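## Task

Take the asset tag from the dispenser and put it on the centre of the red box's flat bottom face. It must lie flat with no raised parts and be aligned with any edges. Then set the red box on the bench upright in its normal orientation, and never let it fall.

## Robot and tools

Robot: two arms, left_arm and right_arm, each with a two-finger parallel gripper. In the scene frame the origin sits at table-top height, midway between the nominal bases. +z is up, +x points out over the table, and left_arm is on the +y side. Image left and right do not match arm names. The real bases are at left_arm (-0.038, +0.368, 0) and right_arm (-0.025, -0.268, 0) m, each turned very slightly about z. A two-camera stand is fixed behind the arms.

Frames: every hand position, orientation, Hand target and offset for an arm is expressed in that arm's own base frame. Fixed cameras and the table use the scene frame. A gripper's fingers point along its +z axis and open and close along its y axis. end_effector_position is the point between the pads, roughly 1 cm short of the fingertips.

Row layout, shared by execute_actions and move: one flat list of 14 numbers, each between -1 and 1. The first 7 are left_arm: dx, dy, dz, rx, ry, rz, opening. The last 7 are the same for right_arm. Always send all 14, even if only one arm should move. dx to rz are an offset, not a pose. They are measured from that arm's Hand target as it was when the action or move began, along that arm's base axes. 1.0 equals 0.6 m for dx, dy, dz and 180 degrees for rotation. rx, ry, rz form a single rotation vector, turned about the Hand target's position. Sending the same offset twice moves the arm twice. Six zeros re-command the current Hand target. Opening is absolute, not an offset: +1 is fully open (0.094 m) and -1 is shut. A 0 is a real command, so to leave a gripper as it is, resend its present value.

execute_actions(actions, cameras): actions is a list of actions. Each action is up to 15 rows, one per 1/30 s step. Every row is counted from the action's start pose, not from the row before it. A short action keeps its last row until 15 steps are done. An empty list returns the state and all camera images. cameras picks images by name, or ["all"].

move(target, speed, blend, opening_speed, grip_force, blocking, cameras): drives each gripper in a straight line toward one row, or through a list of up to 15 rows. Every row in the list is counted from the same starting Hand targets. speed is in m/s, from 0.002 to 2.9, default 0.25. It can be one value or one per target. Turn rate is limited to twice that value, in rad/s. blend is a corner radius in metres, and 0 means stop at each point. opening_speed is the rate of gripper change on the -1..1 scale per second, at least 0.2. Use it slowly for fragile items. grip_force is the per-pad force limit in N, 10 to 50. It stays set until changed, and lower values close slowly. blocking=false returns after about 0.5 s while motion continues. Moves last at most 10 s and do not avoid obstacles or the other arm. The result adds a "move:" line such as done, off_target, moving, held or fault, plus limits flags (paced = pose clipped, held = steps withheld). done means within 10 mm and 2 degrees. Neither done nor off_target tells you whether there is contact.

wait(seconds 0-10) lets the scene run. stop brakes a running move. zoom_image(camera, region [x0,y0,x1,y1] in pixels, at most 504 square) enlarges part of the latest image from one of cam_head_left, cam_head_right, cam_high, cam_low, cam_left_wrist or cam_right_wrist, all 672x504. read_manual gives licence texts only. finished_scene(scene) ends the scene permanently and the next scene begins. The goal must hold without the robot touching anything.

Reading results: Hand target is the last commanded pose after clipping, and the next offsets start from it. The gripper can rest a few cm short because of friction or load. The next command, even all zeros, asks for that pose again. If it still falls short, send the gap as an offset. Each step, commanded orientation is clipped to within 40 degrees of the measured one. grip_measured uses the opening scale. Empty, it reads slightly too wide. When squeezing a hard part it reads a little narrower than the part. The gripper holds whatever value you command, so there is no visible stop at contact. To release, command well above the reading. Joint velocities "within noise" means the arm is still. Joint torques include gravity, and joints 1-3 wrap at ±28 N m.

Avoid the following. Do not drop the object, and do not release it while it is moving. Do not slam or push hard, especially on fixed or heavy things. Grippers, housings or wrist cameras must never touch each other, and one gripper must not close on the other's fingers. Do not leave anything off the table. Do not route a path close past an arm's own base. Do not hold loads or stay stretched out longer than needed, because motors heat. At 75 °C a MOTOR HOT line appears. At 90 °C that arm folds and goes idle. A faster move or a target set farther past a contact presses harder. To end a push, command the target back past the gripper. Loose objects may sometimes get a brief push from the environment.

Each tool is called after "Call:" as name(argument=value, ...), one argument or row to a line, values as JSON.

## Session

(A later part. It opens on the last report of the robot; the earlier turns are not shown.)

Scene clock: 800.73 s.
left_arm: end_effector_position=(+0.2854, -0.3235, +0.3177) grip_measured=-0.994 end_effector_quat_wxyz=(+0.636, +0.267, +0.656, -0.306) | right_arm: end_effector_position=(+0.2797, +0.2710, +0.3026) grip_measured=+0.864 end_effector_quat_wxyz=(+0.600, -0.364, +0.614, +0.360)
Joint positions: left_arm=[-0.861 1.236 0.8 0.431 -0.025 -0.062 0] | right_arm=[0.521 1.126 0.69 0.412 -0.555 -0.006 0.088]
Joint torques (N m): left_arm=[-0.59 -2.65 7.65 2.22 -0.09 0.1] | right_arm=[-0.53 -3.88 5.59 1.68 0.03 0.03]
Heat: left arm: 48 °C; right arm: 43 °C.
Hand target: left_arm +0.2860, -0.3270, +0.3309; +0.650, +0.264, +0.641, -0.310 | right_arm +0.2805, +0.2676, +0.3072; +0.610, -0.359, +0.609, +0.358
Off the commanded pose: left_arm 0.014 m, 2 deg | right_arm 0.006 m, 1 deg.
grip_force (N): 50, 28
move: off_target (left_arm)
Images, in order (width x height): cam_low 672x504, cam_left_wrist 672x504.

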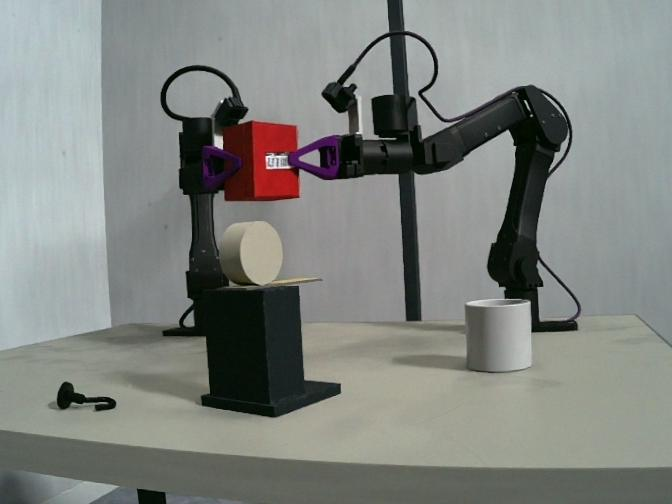

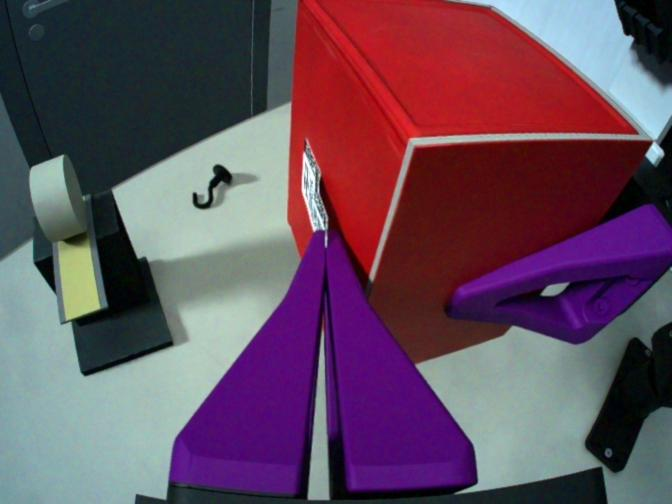

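Call:
move(
  target=[-0.0067, 0.0020, 0, 0, 0, 0, -1, 0, 0, 0, 0, 0, 0, 0.72],
  speed=0.03,
  cameras=["cam_low", "cam_left_wrist"],
)

Call:
zoom_image(
  camera="cam_left_wrist",
  region=[260, 100, 440, 340],
)

Scene clock: 808.03 s.
left_arm: end_effector_position=(+0.2852, -0.3235, +0.3177) grip_measured=-0.994 end_effector_quat_wxyz=(+0.637, +0.265, +0.657, -0.303) | right_arm: end_effector_position=(+0.2797, +0.2710, +0.3026) grip_measured=+0.864 end_effector_quat_wxyz=(+0.600, -0.364, +0.614, +0.360)
Joint positions: left_arm=[-0.868 1.236 0.8 0.431 -0.041 -0.061 0] | right_arm=[0.521 1.126 0.69 0.412 -0.555 -0.006 0.088]
Joint torques (N m): left_arm=[-0.72 -3.66 7.02 2.19 0 0.11] | right_arm=[-0.47 -3.89 5.57 1.68 0.04 0.03]
Heat: left arm: 49 °C; right arm: 43 °C.
Hand target: left_arm +0.2820, -0.3257, +0.3309; +0.650, +0.264, +0.642, -0.310 | right_arm +0.2805, +0.2676, +0.3072; +0.610, -0.359, +0.609, +0.358
Off the commanded pose: left_arm 0.014 m, 2 deg | right_arm 0.006 m, 1 deg.
grip_force (N): 50, 28
move: off_target (left_arm)
Images, in order (width x height): cam_low 672x504, cam_left_wrist 672x504.

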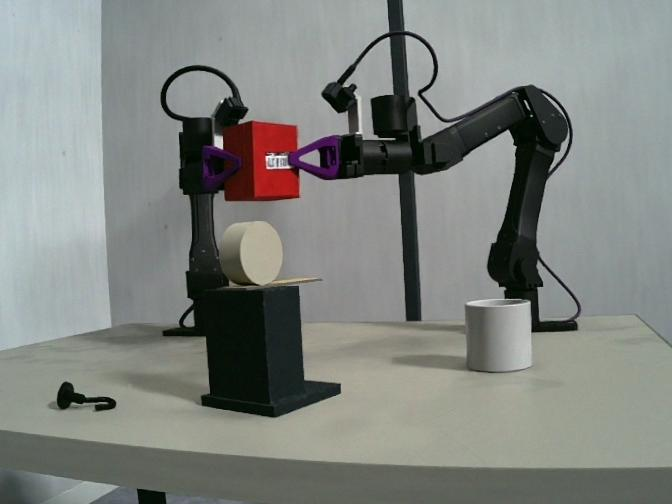

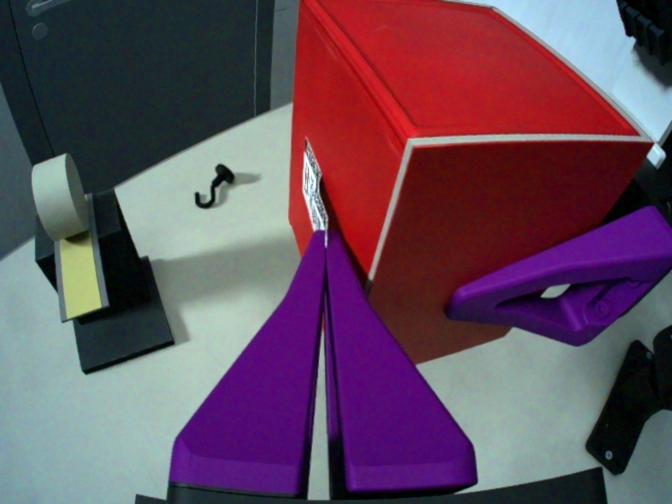

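Scaled by 2.100 from the camera's 672x504 image, which has a finer 960x720 frame.

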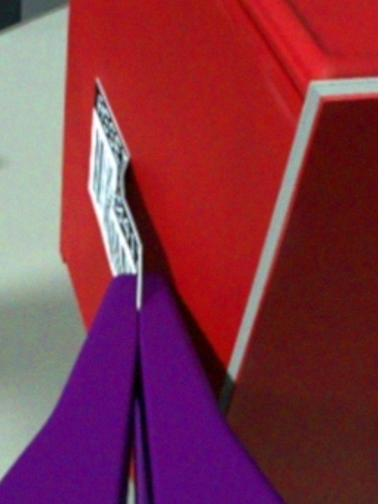

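Call:
move(
  target=[-0.0072, 0.0043, 0, 0, 0, 0, -1, 0, 0, 0, 0, 0, 0, 0.72],
  speed=0.03,
  cameras=["cam_low", "cam_left_wrist"],
)

Call:
zoom_image(
  camera="cam_left_wrist",
  region=[260, 100, 440, 340],
)

Scene clock: 814.20 s.
left_arm: end_effector_position=(+0.2850, -0.3237, +0.3177) grip_measured=-0.994 end_effector_quat_wxyz=(+0.638, +0.263, +0.658, -0.301) | right_arm: end_effector_position=(+0.2797, +0.2710, +0.3026) grip_measured=+0.864 end_effector_quat_wxyz=(+0.600, -0.364, +0.614, +0.360)
Joint positions: left_arm=[-0.873 1.236 0.8 0.431 -0.052 -0.061 0] | right_arm=[0.521 1.126 0.69 0.412 -0.555 -0.006 0.088]
Joint torques (N m): left_arm=[-0.88 -5.16 6.16 2.11 0.03 0.09] | right_arm=[-0.5 -3.89 5.57 1.68 0.03 0.03]
Heat: left arm: 50 °C; right arm: 43 °C.
Hand target: left_arm +0.2776, -0.3232, +0.3309; +0.650, +0.264, +0.641, -0.310 | right_arm +0.2805, +0.2676, +0.3072; +0.610, -0.359, +0.609, +0.358
Off the commanded pose: left_arm 0.015 m, 3 deg | right_arm 0.006 m, 1 deg.
grip_force (N): 50, 28
move: off_target (left_arm)
Images, in order (width x height): cam_low 672x504, cam_left_wrist 672x504.

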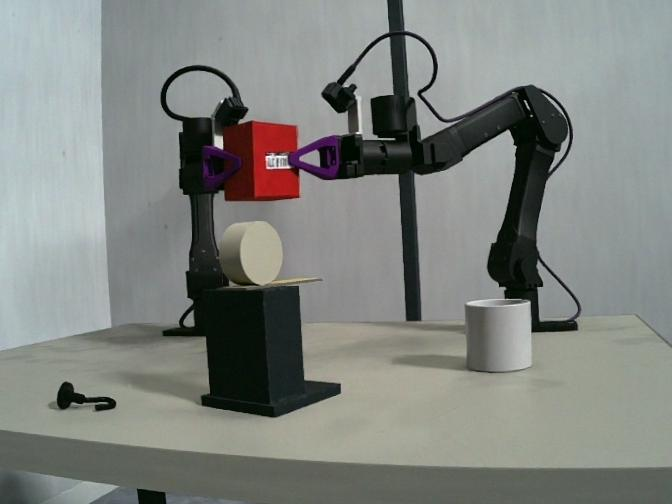

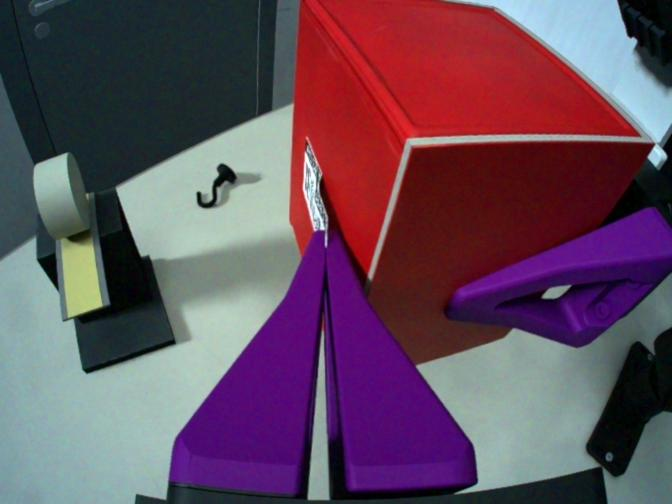

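Scaled by 2.100 from the camera's 672x504 image, which has a finer 960x720 frame.

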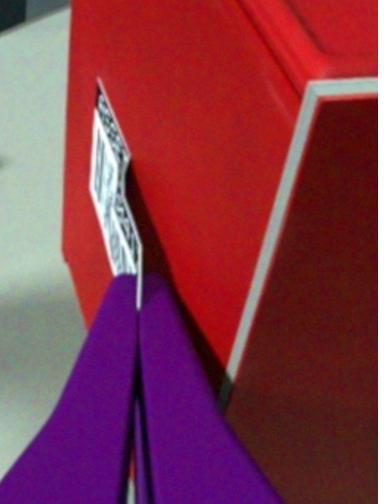

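Call:
move(
  target=[-0.0057, 0.0035, 0, 0, 0, 0, -1, 0, 0, 0, 0, 0, 0, 0.72],
  speed=0.03,
  cameras=["cam_left_wrist"],
)

Call:
zoom_image(
  camera="cam_left_wrist",
  region=[260, 100, 440, 340],
)

Scene clock: 819.83 s.
left_arm: end_effector_position=(+0.2840, -0.3230, +0.3182) grip_measured=-0.994 end_effector_quat_wxyz=(+0.638, +0.262, +0.659, -0.299) | right_arm: end_effector_position=(+0.2797, +0.2710, +0.3026) grip_measured=+0.864 end_effector_quat_wxyz=(+0.600, -0.364, +0.615, +0.361)
Joint positions: left_arm=[-0.877 1.231 0.8 0.424 -0.06 -0.061 0] | right_arm=[0.521 1.126 0.69 0.412 -0.555 -0.006 0.088]
Joint torques (N m): left_arm=[-0.95 -5.93 5.42 2.12 0.05 0.09] | right_arm=[-0.5 -3.93 5.59 1.67 0.03 0.03]
Heat: left arm: 50 °C; right arm: 43 °C.
Hand target: left_arm +0.2742, -0.3211, +0.3309; +0.650, +0.264, +0.641, -0.310 | right_arm +0.2805, +0.2676, +0.3071; +0.610, -0.359, +0.610, +0.358
Off the commanded pose: left_arm 0.016 m, 3 deg | right_arm 0.006 m, 1 deg.
grip_force (N): 50, 28
move: off_target (left_arm)
Images, in order (width x height): cam_left_wrist 672x504.

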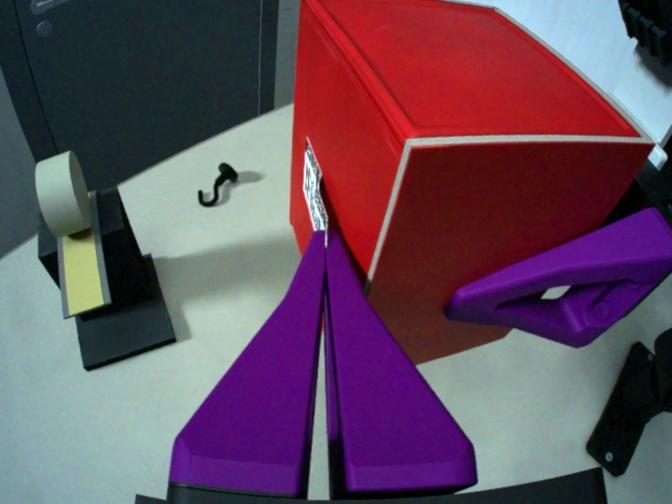

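Scaled by 2.100 from the camera's 672x504 image, which has a finer 960x720 frame.

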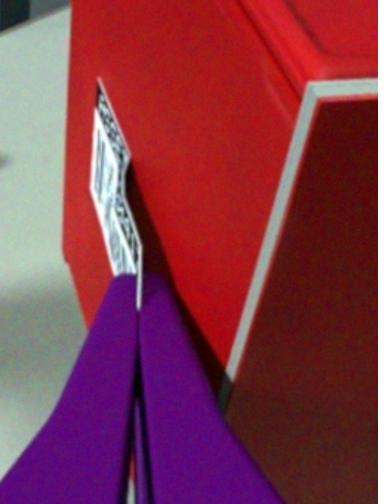

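Call:
move(
  target=[-0.0050, 0.0030, 0, 0, 0, 0, -1, 0, 0, 0, 0, 0, 0, 0.72],
  speed=0.03,
  cameras=["cam_left_wrist", "cam_low"],
)

Call:
zoom_image(
  camera="cam_left_wrist",
  region=[260, 100, 440, 340],
)

Call:
zoom_image(
  camera="cam_low",
  region=[240, 115, 310, 210],
)

Scene clock: 823.17 s.
left_arm: end_effector_position=(+0.2810, -0.3215, +0.3184) grip_measured=-0.994 end_effector_quat_wxyz=(+0.639, +0.262, +0.659, -0.300) | right_arm: end_effector_position=(+0.2780, +0.2719, +0.3026) grip_measured=+0.864 end_effector_quat_wxyz=(+0.598, -0.367, +0.613, +0.364)
Joint positions: left_arm=[-0.882 1.217 0.791 0.422 -0.064 -0.061 0] | right_arm=[0.521 1.126 0.69 0.412 -0.566 -0.006 0.088]
Joint torques (N m): left_arm=[-0.98 -5.89 5.48 2.1 0.04 0.09] | right_arm=[-0.51 -3.92 5.6 1.67 0.12 0.02]
Heat: left arm: 49 °C; right arm: 43 °C.
Hand target: left_arm +0.2712, -0.3193, +0.3310; +0.650, +0.264, +0.641, -0.310 | right_arm +0.2805, +0.2675, +0.3071; +0.610, -0.358, +0.610, +0.358
Off the commanded pose: left_arm 0.016 m, 3 deg | right_arm 0.007 m, 2 deg.
grip_force (N): 50, 28
move: off_target (left_arm)
Images, in order (width x height): cam_low 672x504, cam_left_wrist 672x504.

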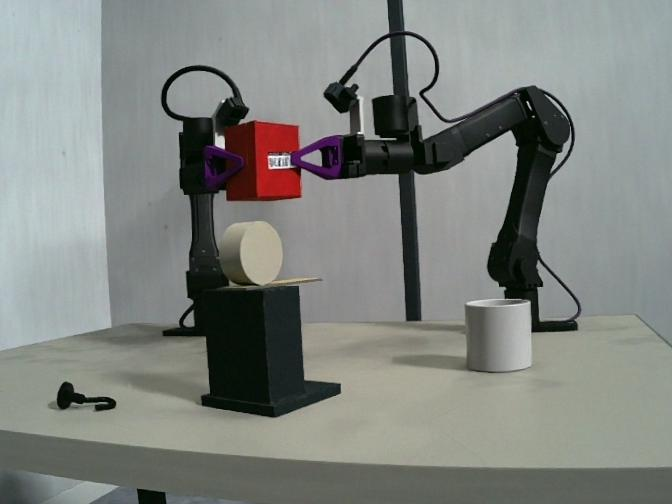

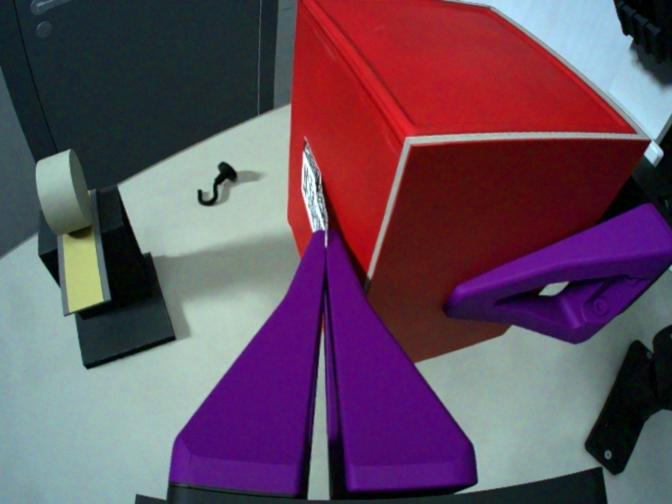

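Scaled by 2.100 from the camera's 672x504 image, which has a finer 960x720 frame.

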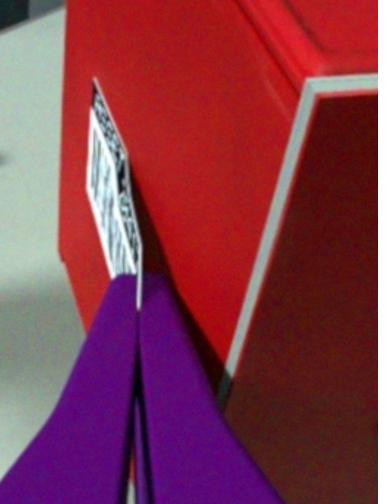

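Scaled by 5.305.

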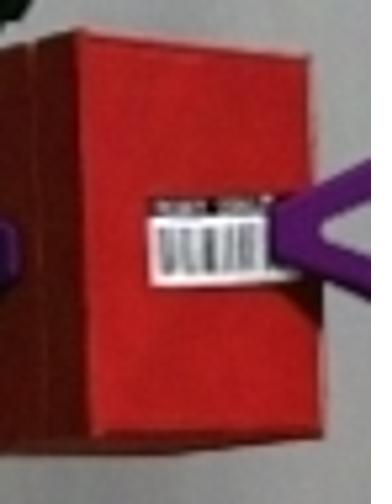

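Call:
move(
  target=[0, 0, 0, 0, 0, 0, -0.90, 0, 0, 0, 0, 0, 0, 0.72],
  opening_speed=0.3,
  cameras=["cam_left_wrist", "cam_low"],
)

Call:
zoom_image(
  camera="cam_left_wrist",
  region=[260, 100, 440, 340],
)

Call:
zoom_image(
  camera="cam_low",
  region=[240, 115, 310, 210],
)

Scene clock: 829.60 s.
left_arm: end_effector_position=(+0.2823, -0.3203, +0.3182) grip_measured=-0.903 end_effector_quat_wxyz=(+0.640, +0.259, +0.660, -0.296) | right_arm: end_effector_position=(+0.2779, +0.2720, +0.3026) grip_measured=+0.864 end_effector_quat_wxyz=(+0.598, -0.367, +0.613, +0.364)
Joint positions: left_arm=[-0.882 1.217 0.791 0.421 -0.074 -0.06 0.005] | right_arm=[0.521 1.126 0.69 0.412 -0.566 -0.006 0.088]
Joint torques (N m): left_arm=[-0.92 -5.94 5.5 2.11 0.13 0.09] | right_arm=[-0.53 -3.9 5.57 1.68 0.14 0.03]
Heat: left arm: 48 °C; right arm: 43 °C.
Hand target: left_arm +0.2713, -0.3193, +0.3309; +0.650, +0.264, +0.642, -0.310 | right_arm +0.2805, +0.2675, +0.3071; +0.610, -0.358, +0.610, +0.358
Off the commanded pose: left_arm 0.017 m, 3 deg | right_arm 0.007 m, 2 deg.
grip_force (N): 50, 28
move: off_target (left_arm)
Images, in order (width x height): cam_low 672x504, cam_left_wrist 672x504.

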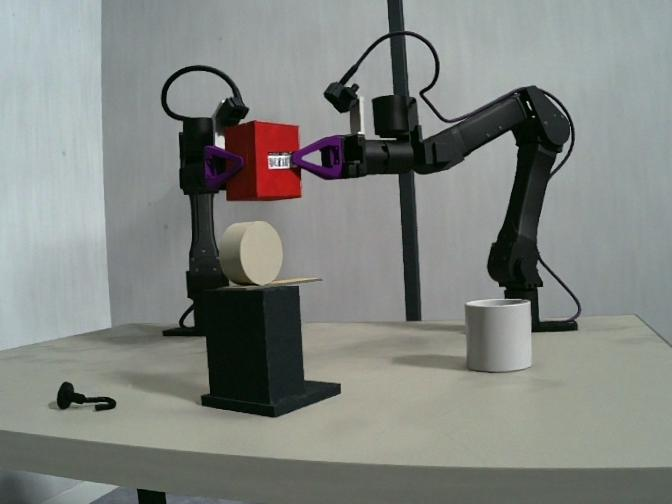

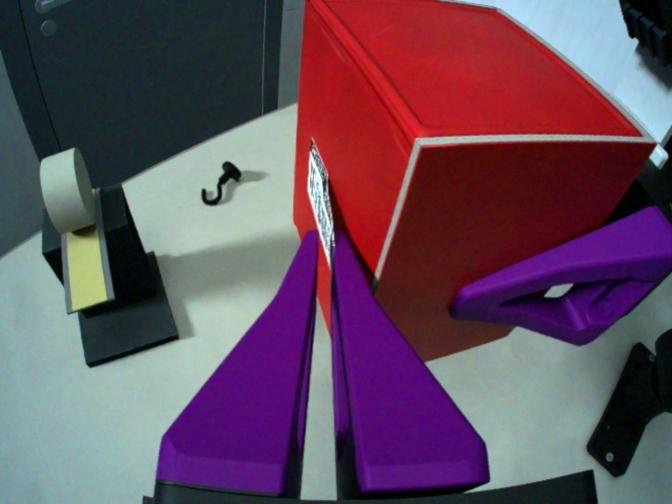

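Scaled by 2.100 from the camera's 672x504 image, which has a finer 960x720 frame.

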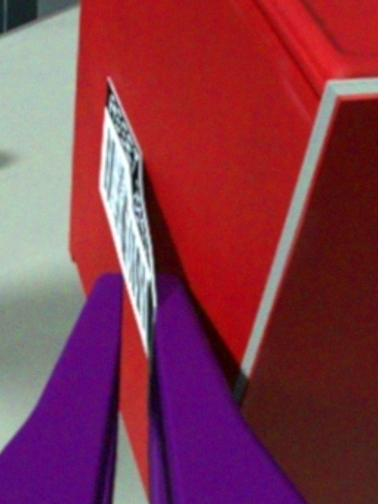

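Scaled by 5.305.

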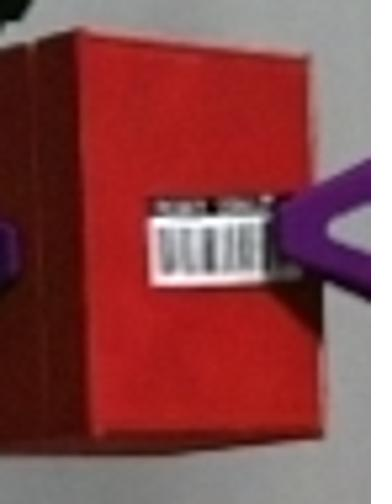

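Call:
move(
  target=[-0.0607, 0.0445, 0, 0, 0, 0, -0.90, 0, 0, 0, 0, 0, 0, 0.72],
  speed=0.04,
  cameras=["cam_left_wrist", "cam_low"],
)

Call:
zoom_image(
  camera="cam_left_wrist",
  region=[260, 60, 440, 300],
)

Call:
zoom_image(
  camera="cam_low",
  region=[240, 115, 310, 210],
)

Scene clock: 838.67 s.
left_arm: end_effector_position=(+0.2386, -0.2951, +0.3299) grip_measured=-0.902 end_effector_quat_wxyz=(+0.646, +0.262, +0.647, -0.310) | right_arm: end_effector_position=(+0.2811, +0.2694, +0.3012) grip_measured=+0.864 end_effector_quat_wxyz=(+0.599, -0.362, +0.617, +0.359)
Joint positions: left_arm=[-0.949 1.002 0.691 0.337 -0.117 -0.058 0.005] | right_arm=[0.515 1.126 0.688 0.41 -0.555 -0.005 0.088]
Joint torques (N m): left_arm=[-0.38 -3.26 5.46 1.94 -0.02 0.1] | right_arm=[-0.06 -3.9 5.75 1.71 0.03 0.02]
Heat: left arm: 48 °C; right arm: 43 °C.
Hand target: left_arm +0.2348, -0.2926, +0.3309; +0.650, +0.264, +0.642, -0.310 | right_arm +0.2805, +0.2675, +0.3072; +0.610, -0.358, +0.610, +0.358
Off the commanded pose: left_arm 0.005 m, 1 deg | right_arm 0.006 m, 2 deg.
grip_force (N): 50, 28
move: done
Images, in order (width x height): cam_low 672x504, cam_left_wrist 672x504.

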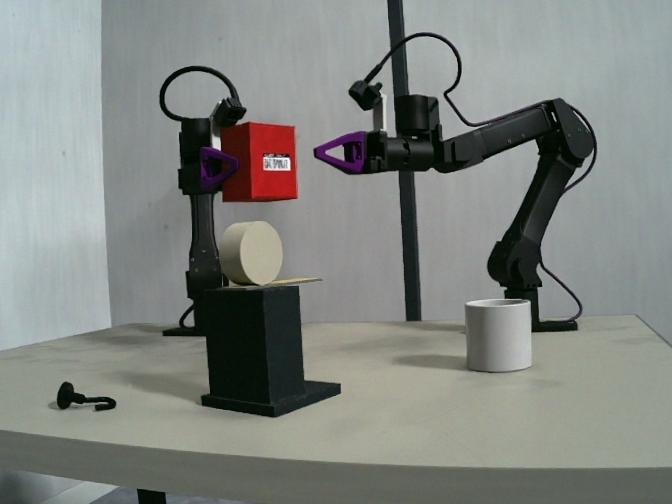

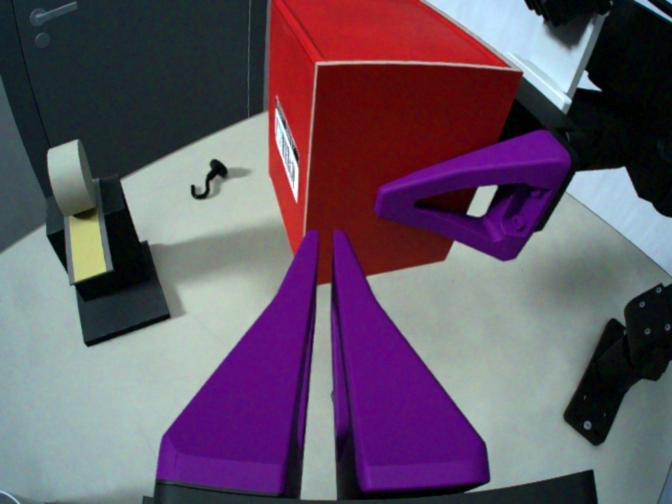

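Scaled by 2.100 from the camera's 672x504 image, which has a finer 960x720 frame.

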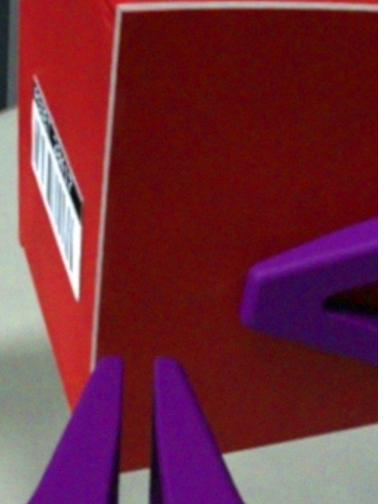

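Scaled by 5.305.

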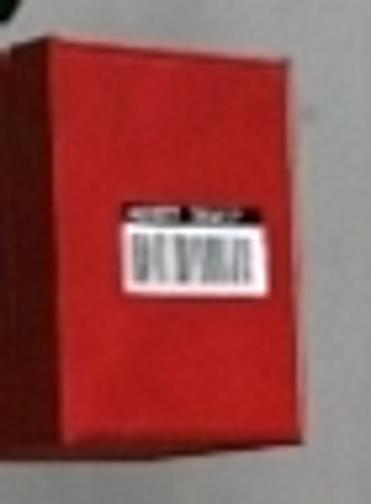

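Call:
zoom_image(
  camera="cam_low",
  region=[255, 142, 305, 177],
)

Call:
zoom_image(
  camera="cam_left_wrist",
  region=[255, 50, 335, 250],
)

Scaled by 10.080.

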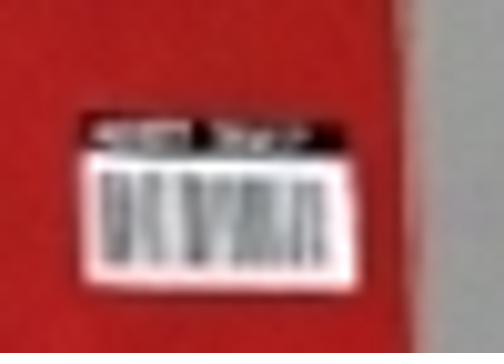

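Scaled by 2.520 from the camera's 672x504 image, which has a finer 960x720 frame.

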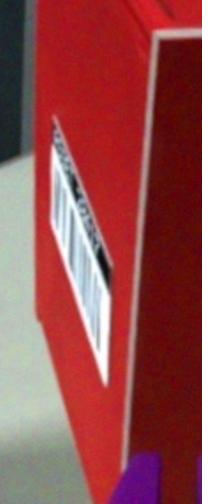

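Call:
move(
  target=[
    [0.1005, 0.0363, -0.0148, 0, 0, -0.2128, -1, 0, 0, 0, 0, 0, 0, 0.72],
    [0.1633, -0.0613, -0.0148, 0, 0, -0.2128, -1, 0, 0, 0, 0, 0, 0, 0.72],
  ],
  speed=0.12,
  blend=[0.02, 0],
  cameras=["cam_left_wrist", "cam_low", "cam_high"],
)

Call:
zoom_image(
  camera="cam_low",
  region=[210, 110, 350, 215],
)

Scene clock: 887.23 s.
left_arm: end_effector_position=(+0.3264, -0.3255, +0.3086) grip_measured=-0.995 end_effector_quat_wxyz=(+0.497, +0.456, +0.531, -0.512) | right_arm: end_effector_position=(+0.2812, +0.2693, +0.3012) grip_measured=+0.864 end_effector_quat_wxyz=(+0.600, -0.362, +0.617, +0.359)
Joint positions: left_arm=[-0.435 1.638 1.077 0.6 1.075 -0.126 0] | right_arm=[0.515 1.126 0.688 0.41 -0.555 -0.005 0.088]
Joint torques (N m): left_arm=[-0.28 -4.86 9.44 1.59 -0.11 0.03] | right_arm=[-0.02 -3.88 5.74 1.69 0.03 0.03]
Heat: left arm: 47 °C; right arm: 43 °C.
Hand target: left_arm +0.3329, -0.3293, +0.3219; +0.512, +0.460, +0.519, -0.506 | right_arm +0.2805, +0.2675, +0.3072; +0.610, -0.359, +0.610, +0.358
Off the commanded pose: left_arm 0.015 m, 2 deg | right_arm 0.006 m, 2 deg.
grip_force (N): 50, 28
move: off_target (left_arm)
Images, in order (width x height): cam_high 672x504, cam_low 672x504, cam_left_wrist 672x504.

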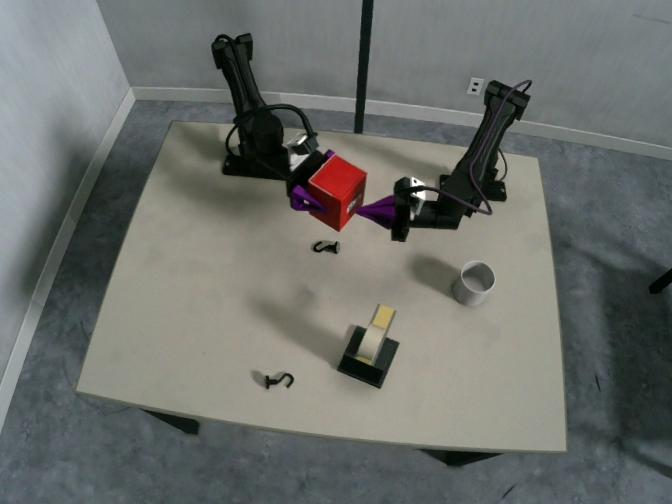

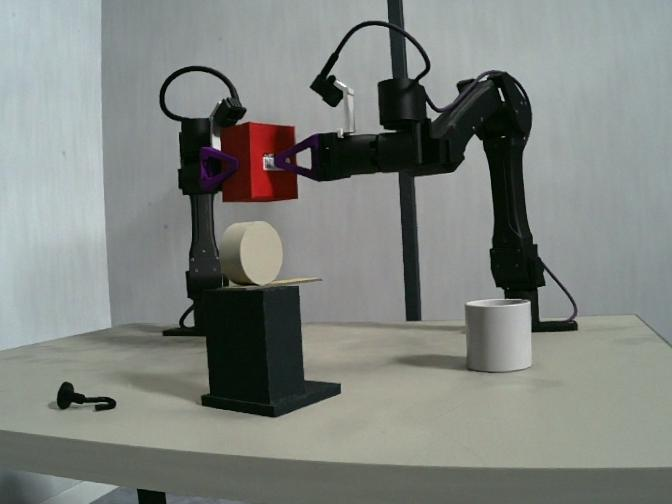

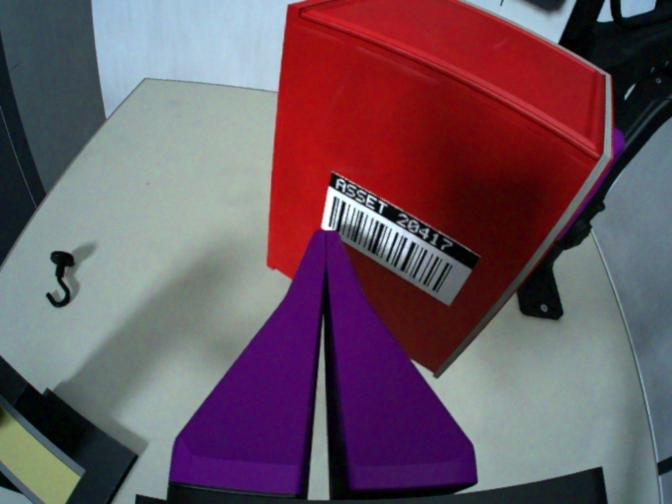

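Scaled by 3.600.

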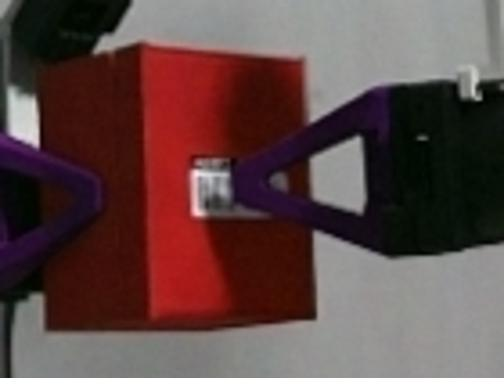

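Call:
zoom_image(
  camera="cam_left_wrist",
  region=[260, 0, 640, 390],
)

Call:
zoom_image(
  camera="cam_left_wrist",
  region=[310, 150, 500, 320],
)

Scaled by 1.292 from the camera's 672x504 image, which has a finer 960x720 frame.

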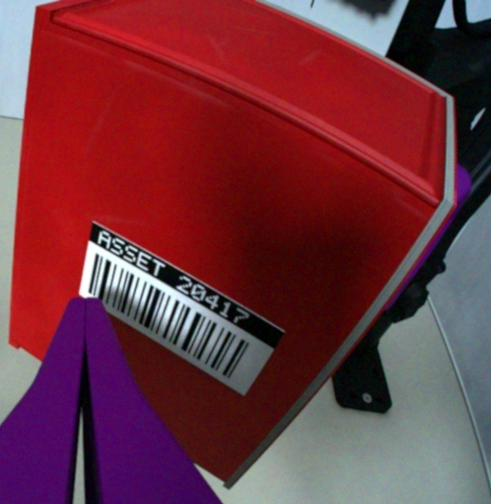

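Scaled by 2.653 from the camera's 672x504 image, which has a finer 960x720 frame.

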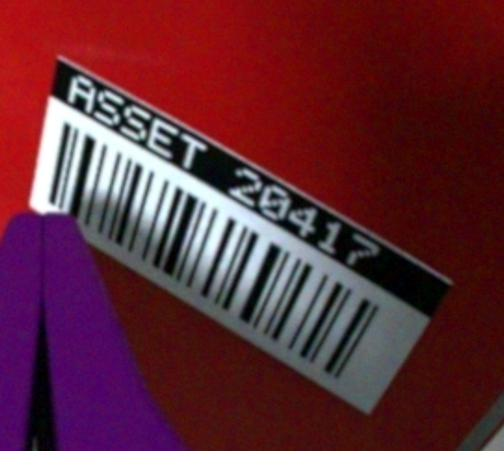

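Call:
move(
  target=[-0.0172, -0.0286, -0.003, 0, 0, 0, -1, 0, 0, 0, 0, 0, 0, 0.72],
  speed=0.04,
  cameras=["cam_left_wrist"],
)

Call:
zoom_image(
  camera="cam_left_wrist",
  region=[250, 100, 550, 400],
)

Scene clock: 909.00 s.
left_arm: end_effector_position=(+0.3217, -0.3404, +0.3090) grip_measured=-0.995 end_effector_quat_wxyz=(+0.502, +0.452, +0.534, -0.509) | right_arm: end_effector_position=(+0.2826, +0.2685, +0.3011) grip_measured=+0.864 end_effector_quat_wxyz=(+0.601, -0.359, +0.619, +0.356)
Joint positions: left_arm=[-0.483 1.638 1.077 0.6 1.011 -0.123 0] | right_arm=[0.515 1.126 0.688 0.41 -0.545 -0.005 0.088]
Joint torques (N m): left_arm=[-0.98 -5.16 8.79 1.63 -0.06 0.09] | right_arm=[-0.02 -3.89 5.78 1.71 -0.07 0.03]
Heat: left arm: 45 °C; right arm: 43 °C.
Hand target: left_arm +0.3225, -0.3466, +0.3201; +0.512, +0.460, +0.519, -0.506 | right_arm +0.2805, +0.2675, +0.3072; +0.610, -0.359, +0.610, +0.358
Off the commanded pose: left_arm 0.013 m, 2 deg | right_arm 0.006 m, 1 deg.
grip_force (N): 50, 28
move: off_target (left_arm)
Images, in order (width x height): cam_left_wrist 672x504.

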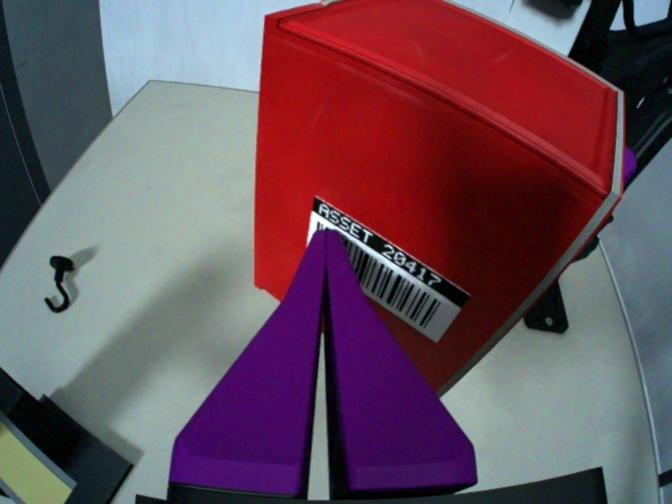

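Scaled by 1.680 from the camera's 672x504 image, which has a finer 960x720 frame.

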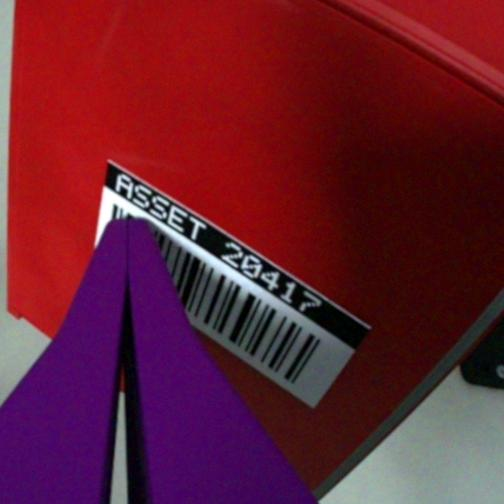

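Call:
move(
  target=[-0.0077, -0.0129, 0, 0, 0, 0, -1, 0, 0, 0, 0, 0, 0, 0.72],
  speed=0.04,
  cameras=["cam_left_wrist", "cam_low"],
)

Call:
zoom_image(
  camera="cam_left_wrist",
  region=[250, 100, 550, 400],
)

Scene clock: 913.47 s.
left_arm: end_effector_position=(+0.3249, -0.3439, +0.3091) grip_measured=-0.995 end_effector_quat_wxyz=(+0.510, +0.445, +0.540, -0.501) | right_arm: end_effector_position=(+0.2857, +0.2663, +0.3011) grip_measured=+0.864 end_effector_quat_wxyz=(+0.604, -0.354, +0.622, +0.351)
Joint positions: left_arm=[-0.496 1.638 1.077 0.6 0.969 -0.119 0] | right_arm=[0.511 1.126 0.688 0.41 -0.531 -0.005 0.088]
Joint torques (N m): left_arm=[-2.07 -5.3 8.66 1.62 0.08 0.11] | right_arm=[0.29 -3.9 5.76 1.71 -0.19 0.02]
Heat: left arm: 45 °C; right arm: 43 °C.
Hand target: left_arm +0.3179, -0.3543, +0.3201; +0.512, +0.460, +0.519, -0.506 | right_arm +0.2805, +0.2675, +0.3072; +0.610, -0.358, +0.610, +0.358
Off the commanded pose: left_arm 0.017 m, 3 deg | right_arm 0.008 m, 2 deg.
grip_force (N): 50, 28
move: off_target (left_arm)
Images, in order (width x height): cam_low 672x504, cam_left_wrist 672x504.

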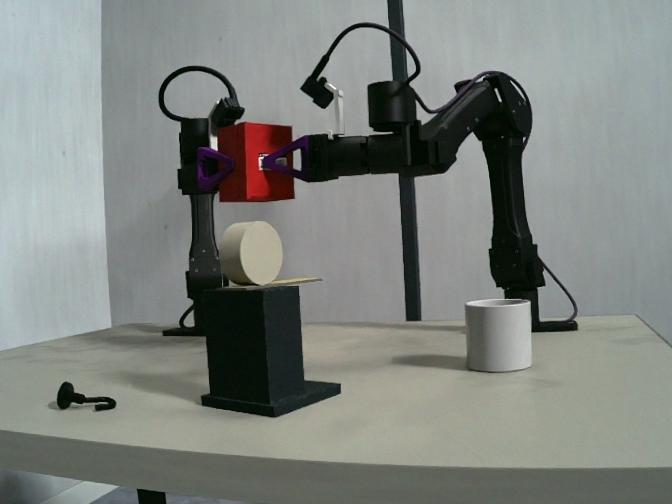

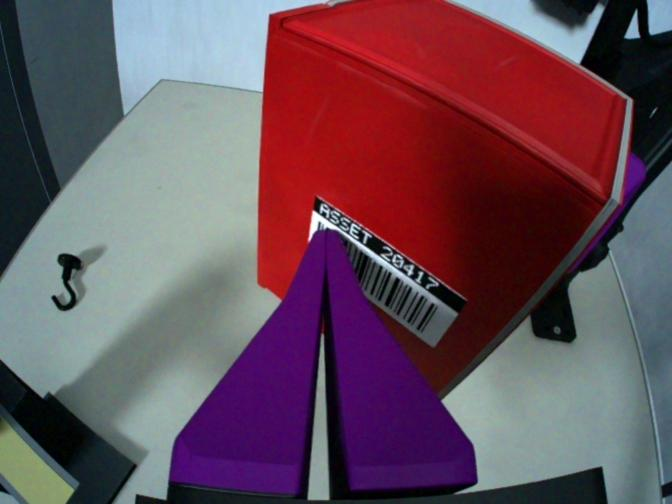

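Scaled by 1.680 from the camera's 672x504 image, which has a finer 960x720 frame.

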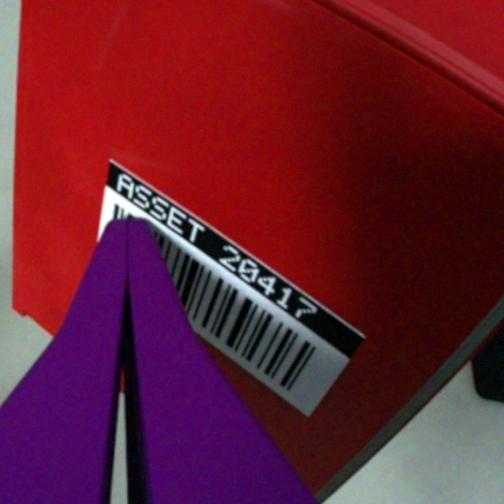

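Call:
move(
  target=[
    [0.0130, 0.0213, 0, 0, 0, 0, -1, 0, 0, 0, 0, 0, 0, 0.72],
    [-0.0327, 0.0490, -0.004, 0, 0, 0, -1, 0, 0, 0, 0, 0, 0, 0.72],
    [-0.0457, 0.0277, -0.004, 0, 0, 0, -1, 0, 0, 0, 0, 0, 0, 0.72],
  ],
  speed=0.05,
  blend=[0.004, 0.004, 0],
  cameras=["cam_left_wrist", "cam_low"],
)

Call:
zoom_image(
  camera="cam_left_wrist",
  region=[200, 100, 500, 400],
)

Scene clock: 921.63 s.
left_arm: end_effector_position=(+0.3088, -0.3342, +0.3051) grip_measured=-0.995 end_effector_quat_wxyz=(+0.506, +0.444, +0.543, -0.502) | right_arm: end_effector_position=(+0.2860, +0.2660, +0.3008) grip_measured=+0.864 end_effector_quat_wxyz=(+0.604, -0.353, +0.623, +0.350)
Joint positions: left_arm=[-0.493 1.571 0.998 0.601 0.973 -0.119 0] | right_arm=[0.51 1.126 0.688 0.409 -0.531 -0.005 0.088]
Joint torques (N m): left_arm=[-2.06 -8.35 5.08 1.73 0.11 0.09] | right_arm=[0.36 -3.92 5.76 1.71 -0.19 0.02]
Heat: left arm: 44 °C; right arm: 43 °C.
Hand target: left_arm +0.2905, -0.3376, +0.3177; +0.512, +0.460, +0.519, -0.506 | right_arm +0.2805, +0.2676, +0.3071; +0.610, -0.359, +0.610, +0.358
Off the commanded pose: left_arm 0.023 m, 3 deg | right_arm 0.009 m, 2 deg.
grip_force (N): 50, 28
move: off_target (left_arm)
Images, in order (width x height): cam_low 672x504, cam_left_wrist 672x504.

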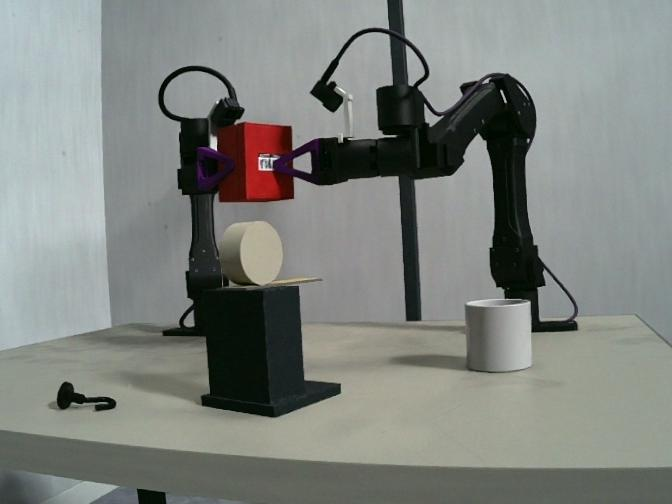

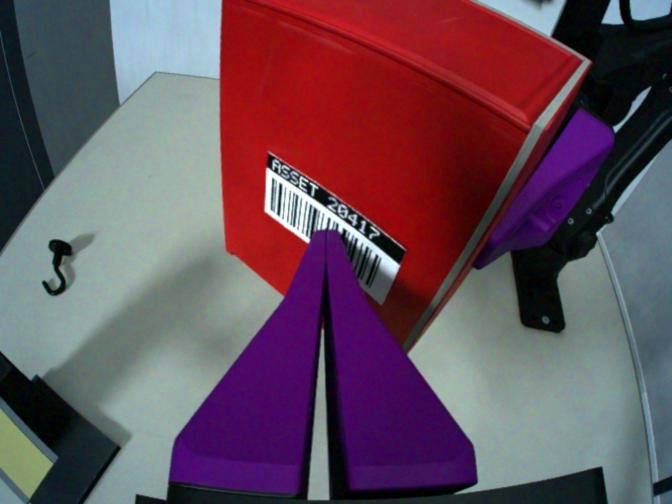

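Scaled by 1.680 from the camera's 672x504 image, which has a finer 960x720 frame.

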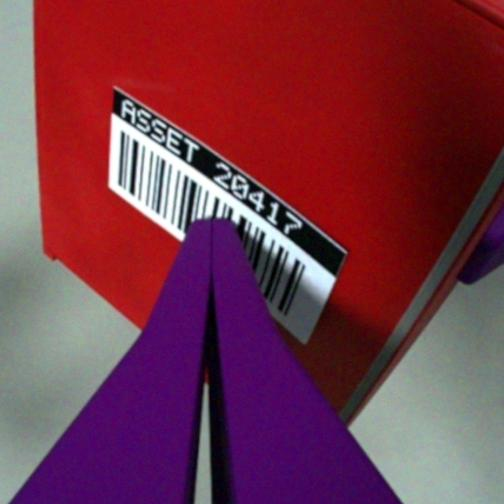

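Call:
move(
  target=[
    [0.0103, 0.0171, 0, 0, 0, 0, -1, 0, 0, 0, 0, 0, 0, 0.72],
    [-0.0110, 0.0301, 0, 0, 0, 0, -1, 0, 0, 0, 0, 0, 0, 0.72],
    [-0.0213, 0.0130, 0, 0, 0, 0, -1, 0, 0, 0, 0, 0, 0, 0.72],
  ],
  speed=0.05,
  blend=[0.004, 0.004, 0],
  cameras=["cam_left_wrist"],
)

Call:
zoom_image(
  camera="cam_left_wrist",
  region=[200, 100, 500, 400],
)

Scene clock: 928.43 s.
left_arm: end_effector_position=(+0.2963, -0.3268, +0.3067) grip_measured=-0.995 end_effector_quat_wxyz=(+0.509, +0.444, +0.542, -0.501) | right_arm: end_effector_position=(+0.2841, +0.2671, +0.3009) grip_measured=+0.864 end_effector_quat_wxyz=(+0.602, -0.357, +0.620, +0.354)
Joint positions: left_arm=[-0.493 1.512 0.945 0.601 0.97 -0.119 0] | right_arm=[0.51 1.126 0.688 0.409 -0.544 -0.005 0.088]
Joint torques (N m): left_arm=[-2.07 -7.91 5.07 1.7 0.13 0.09] | right_arm=[0.4 -3.88 5.75 1.72 -0.08 0.02]
Heat: left arm: 44 °C; right arm: 43 °C.
Hand target: left_arm +0.2777, -0.3299, +0.3177; +0.512, +0.460, +0.519, -0.506 | right_arm +0.2805, +0.2676, +0.3071; +0.610, -0.359, +0.610, +0.358
Off the commanded pose: left_arm 0.022 m, 3 deg | right_arm 0.007 m, 2 deg.
grip_force (N): 50, 28
move: off_target (left_arm)
Images, in order (width x height): cam_left_wrist 672x504.

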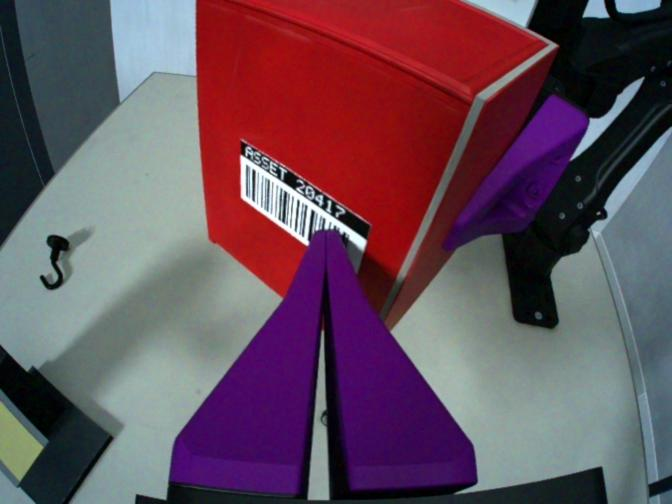

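Scaled by 1.680 from the camera's 672x504 image, which has a finer 960x720 frame.

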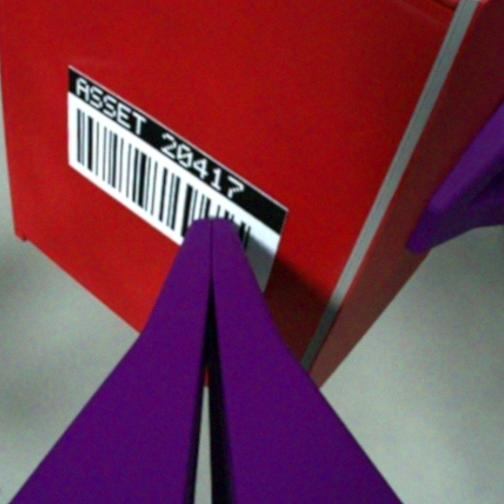

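Call:
move(
  target=[
    [0.0103, 0.0171, 0, 0, 0, 0, -1, 0, 0, 0, 0, 0, 0, 0.72],
    [-0.0020, 0.0250, 0, 0, 0, 0, -1, 0, 0, 0, 0, 0, 0, 0.72],
    [-0.0133, 0.0065, 0, 0, 0, 0, -1, 0, 0, 0, 0, 0, 0, 0.72],
  ],
  speed=0.05,
  blend=[0.004, 0.004, 0],
  cameras=["cam_left_wrist"],
)

Call:
zoom_image(
  camera="cam_left_wrist",
  region=[200, 100, 500, 400],
)

Scene clock: 933.07 s.
left_arm: end_effector_position=(+0.2886, -0.3224, +0.3082) grip_measured=-0.995 end_effector_quat_wxyz=(+0.511, +0.443, +0.541, -0.500) | right_arm: end_effector_position=(+0.2841, +0.2671, +0.3009) grip_measured=+0.864 end_effector_quat_wxyz=(+0.602, -0.357, +0.620, +0.354)
Joint positions: left_arm=[-0.493 1.475 0.914 0.599 0.967 -0.119 0] | right_arm=[0.51 1.126 0.688 0.409 -0.544 -0.005 0.088]
Joint torques (N m): left_arm=[-2.21 -7.53 5.08 1.67 0.13 0.08] | right_arm=[0.4 -3.95 5.76 1.72 -0.11 0.02]
Heat: left arm: 44 °C; right arm: 43 °C.
Hand target: left_arm +0.2697, -0.3260, +0.3177; +0.512, +0.460, +0.519, -0.506 | right_arm +0.2805, +0.2676, +0.3071; +0.610, -0.359, +0.610, +0.358
Off the commanded pose: left_arm 0.021 m, 3 deg | right_arm 0.007 m, 2 deg.
grip_force (N): 50, 28
move: off_target (left_arm)
Images, in order (width x height): cam_left_wrist 672x504.

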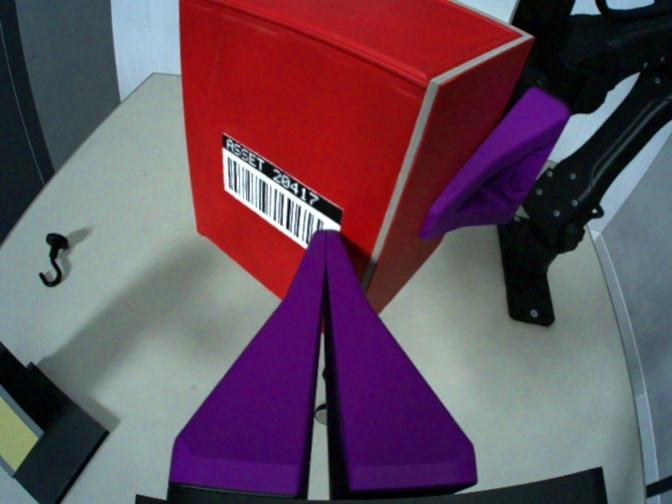

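Scaled by 1.680 from the camera's 672x504 image, which has a finer 960x720 frame.

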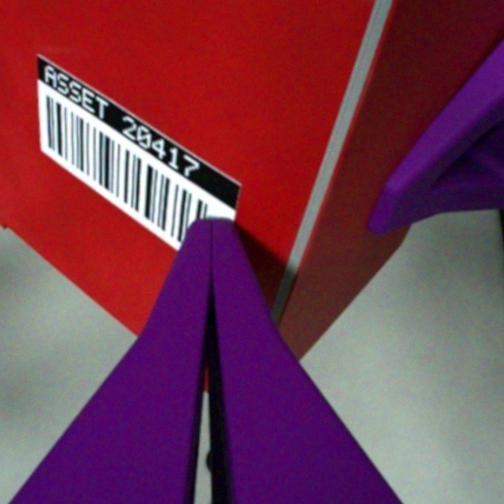

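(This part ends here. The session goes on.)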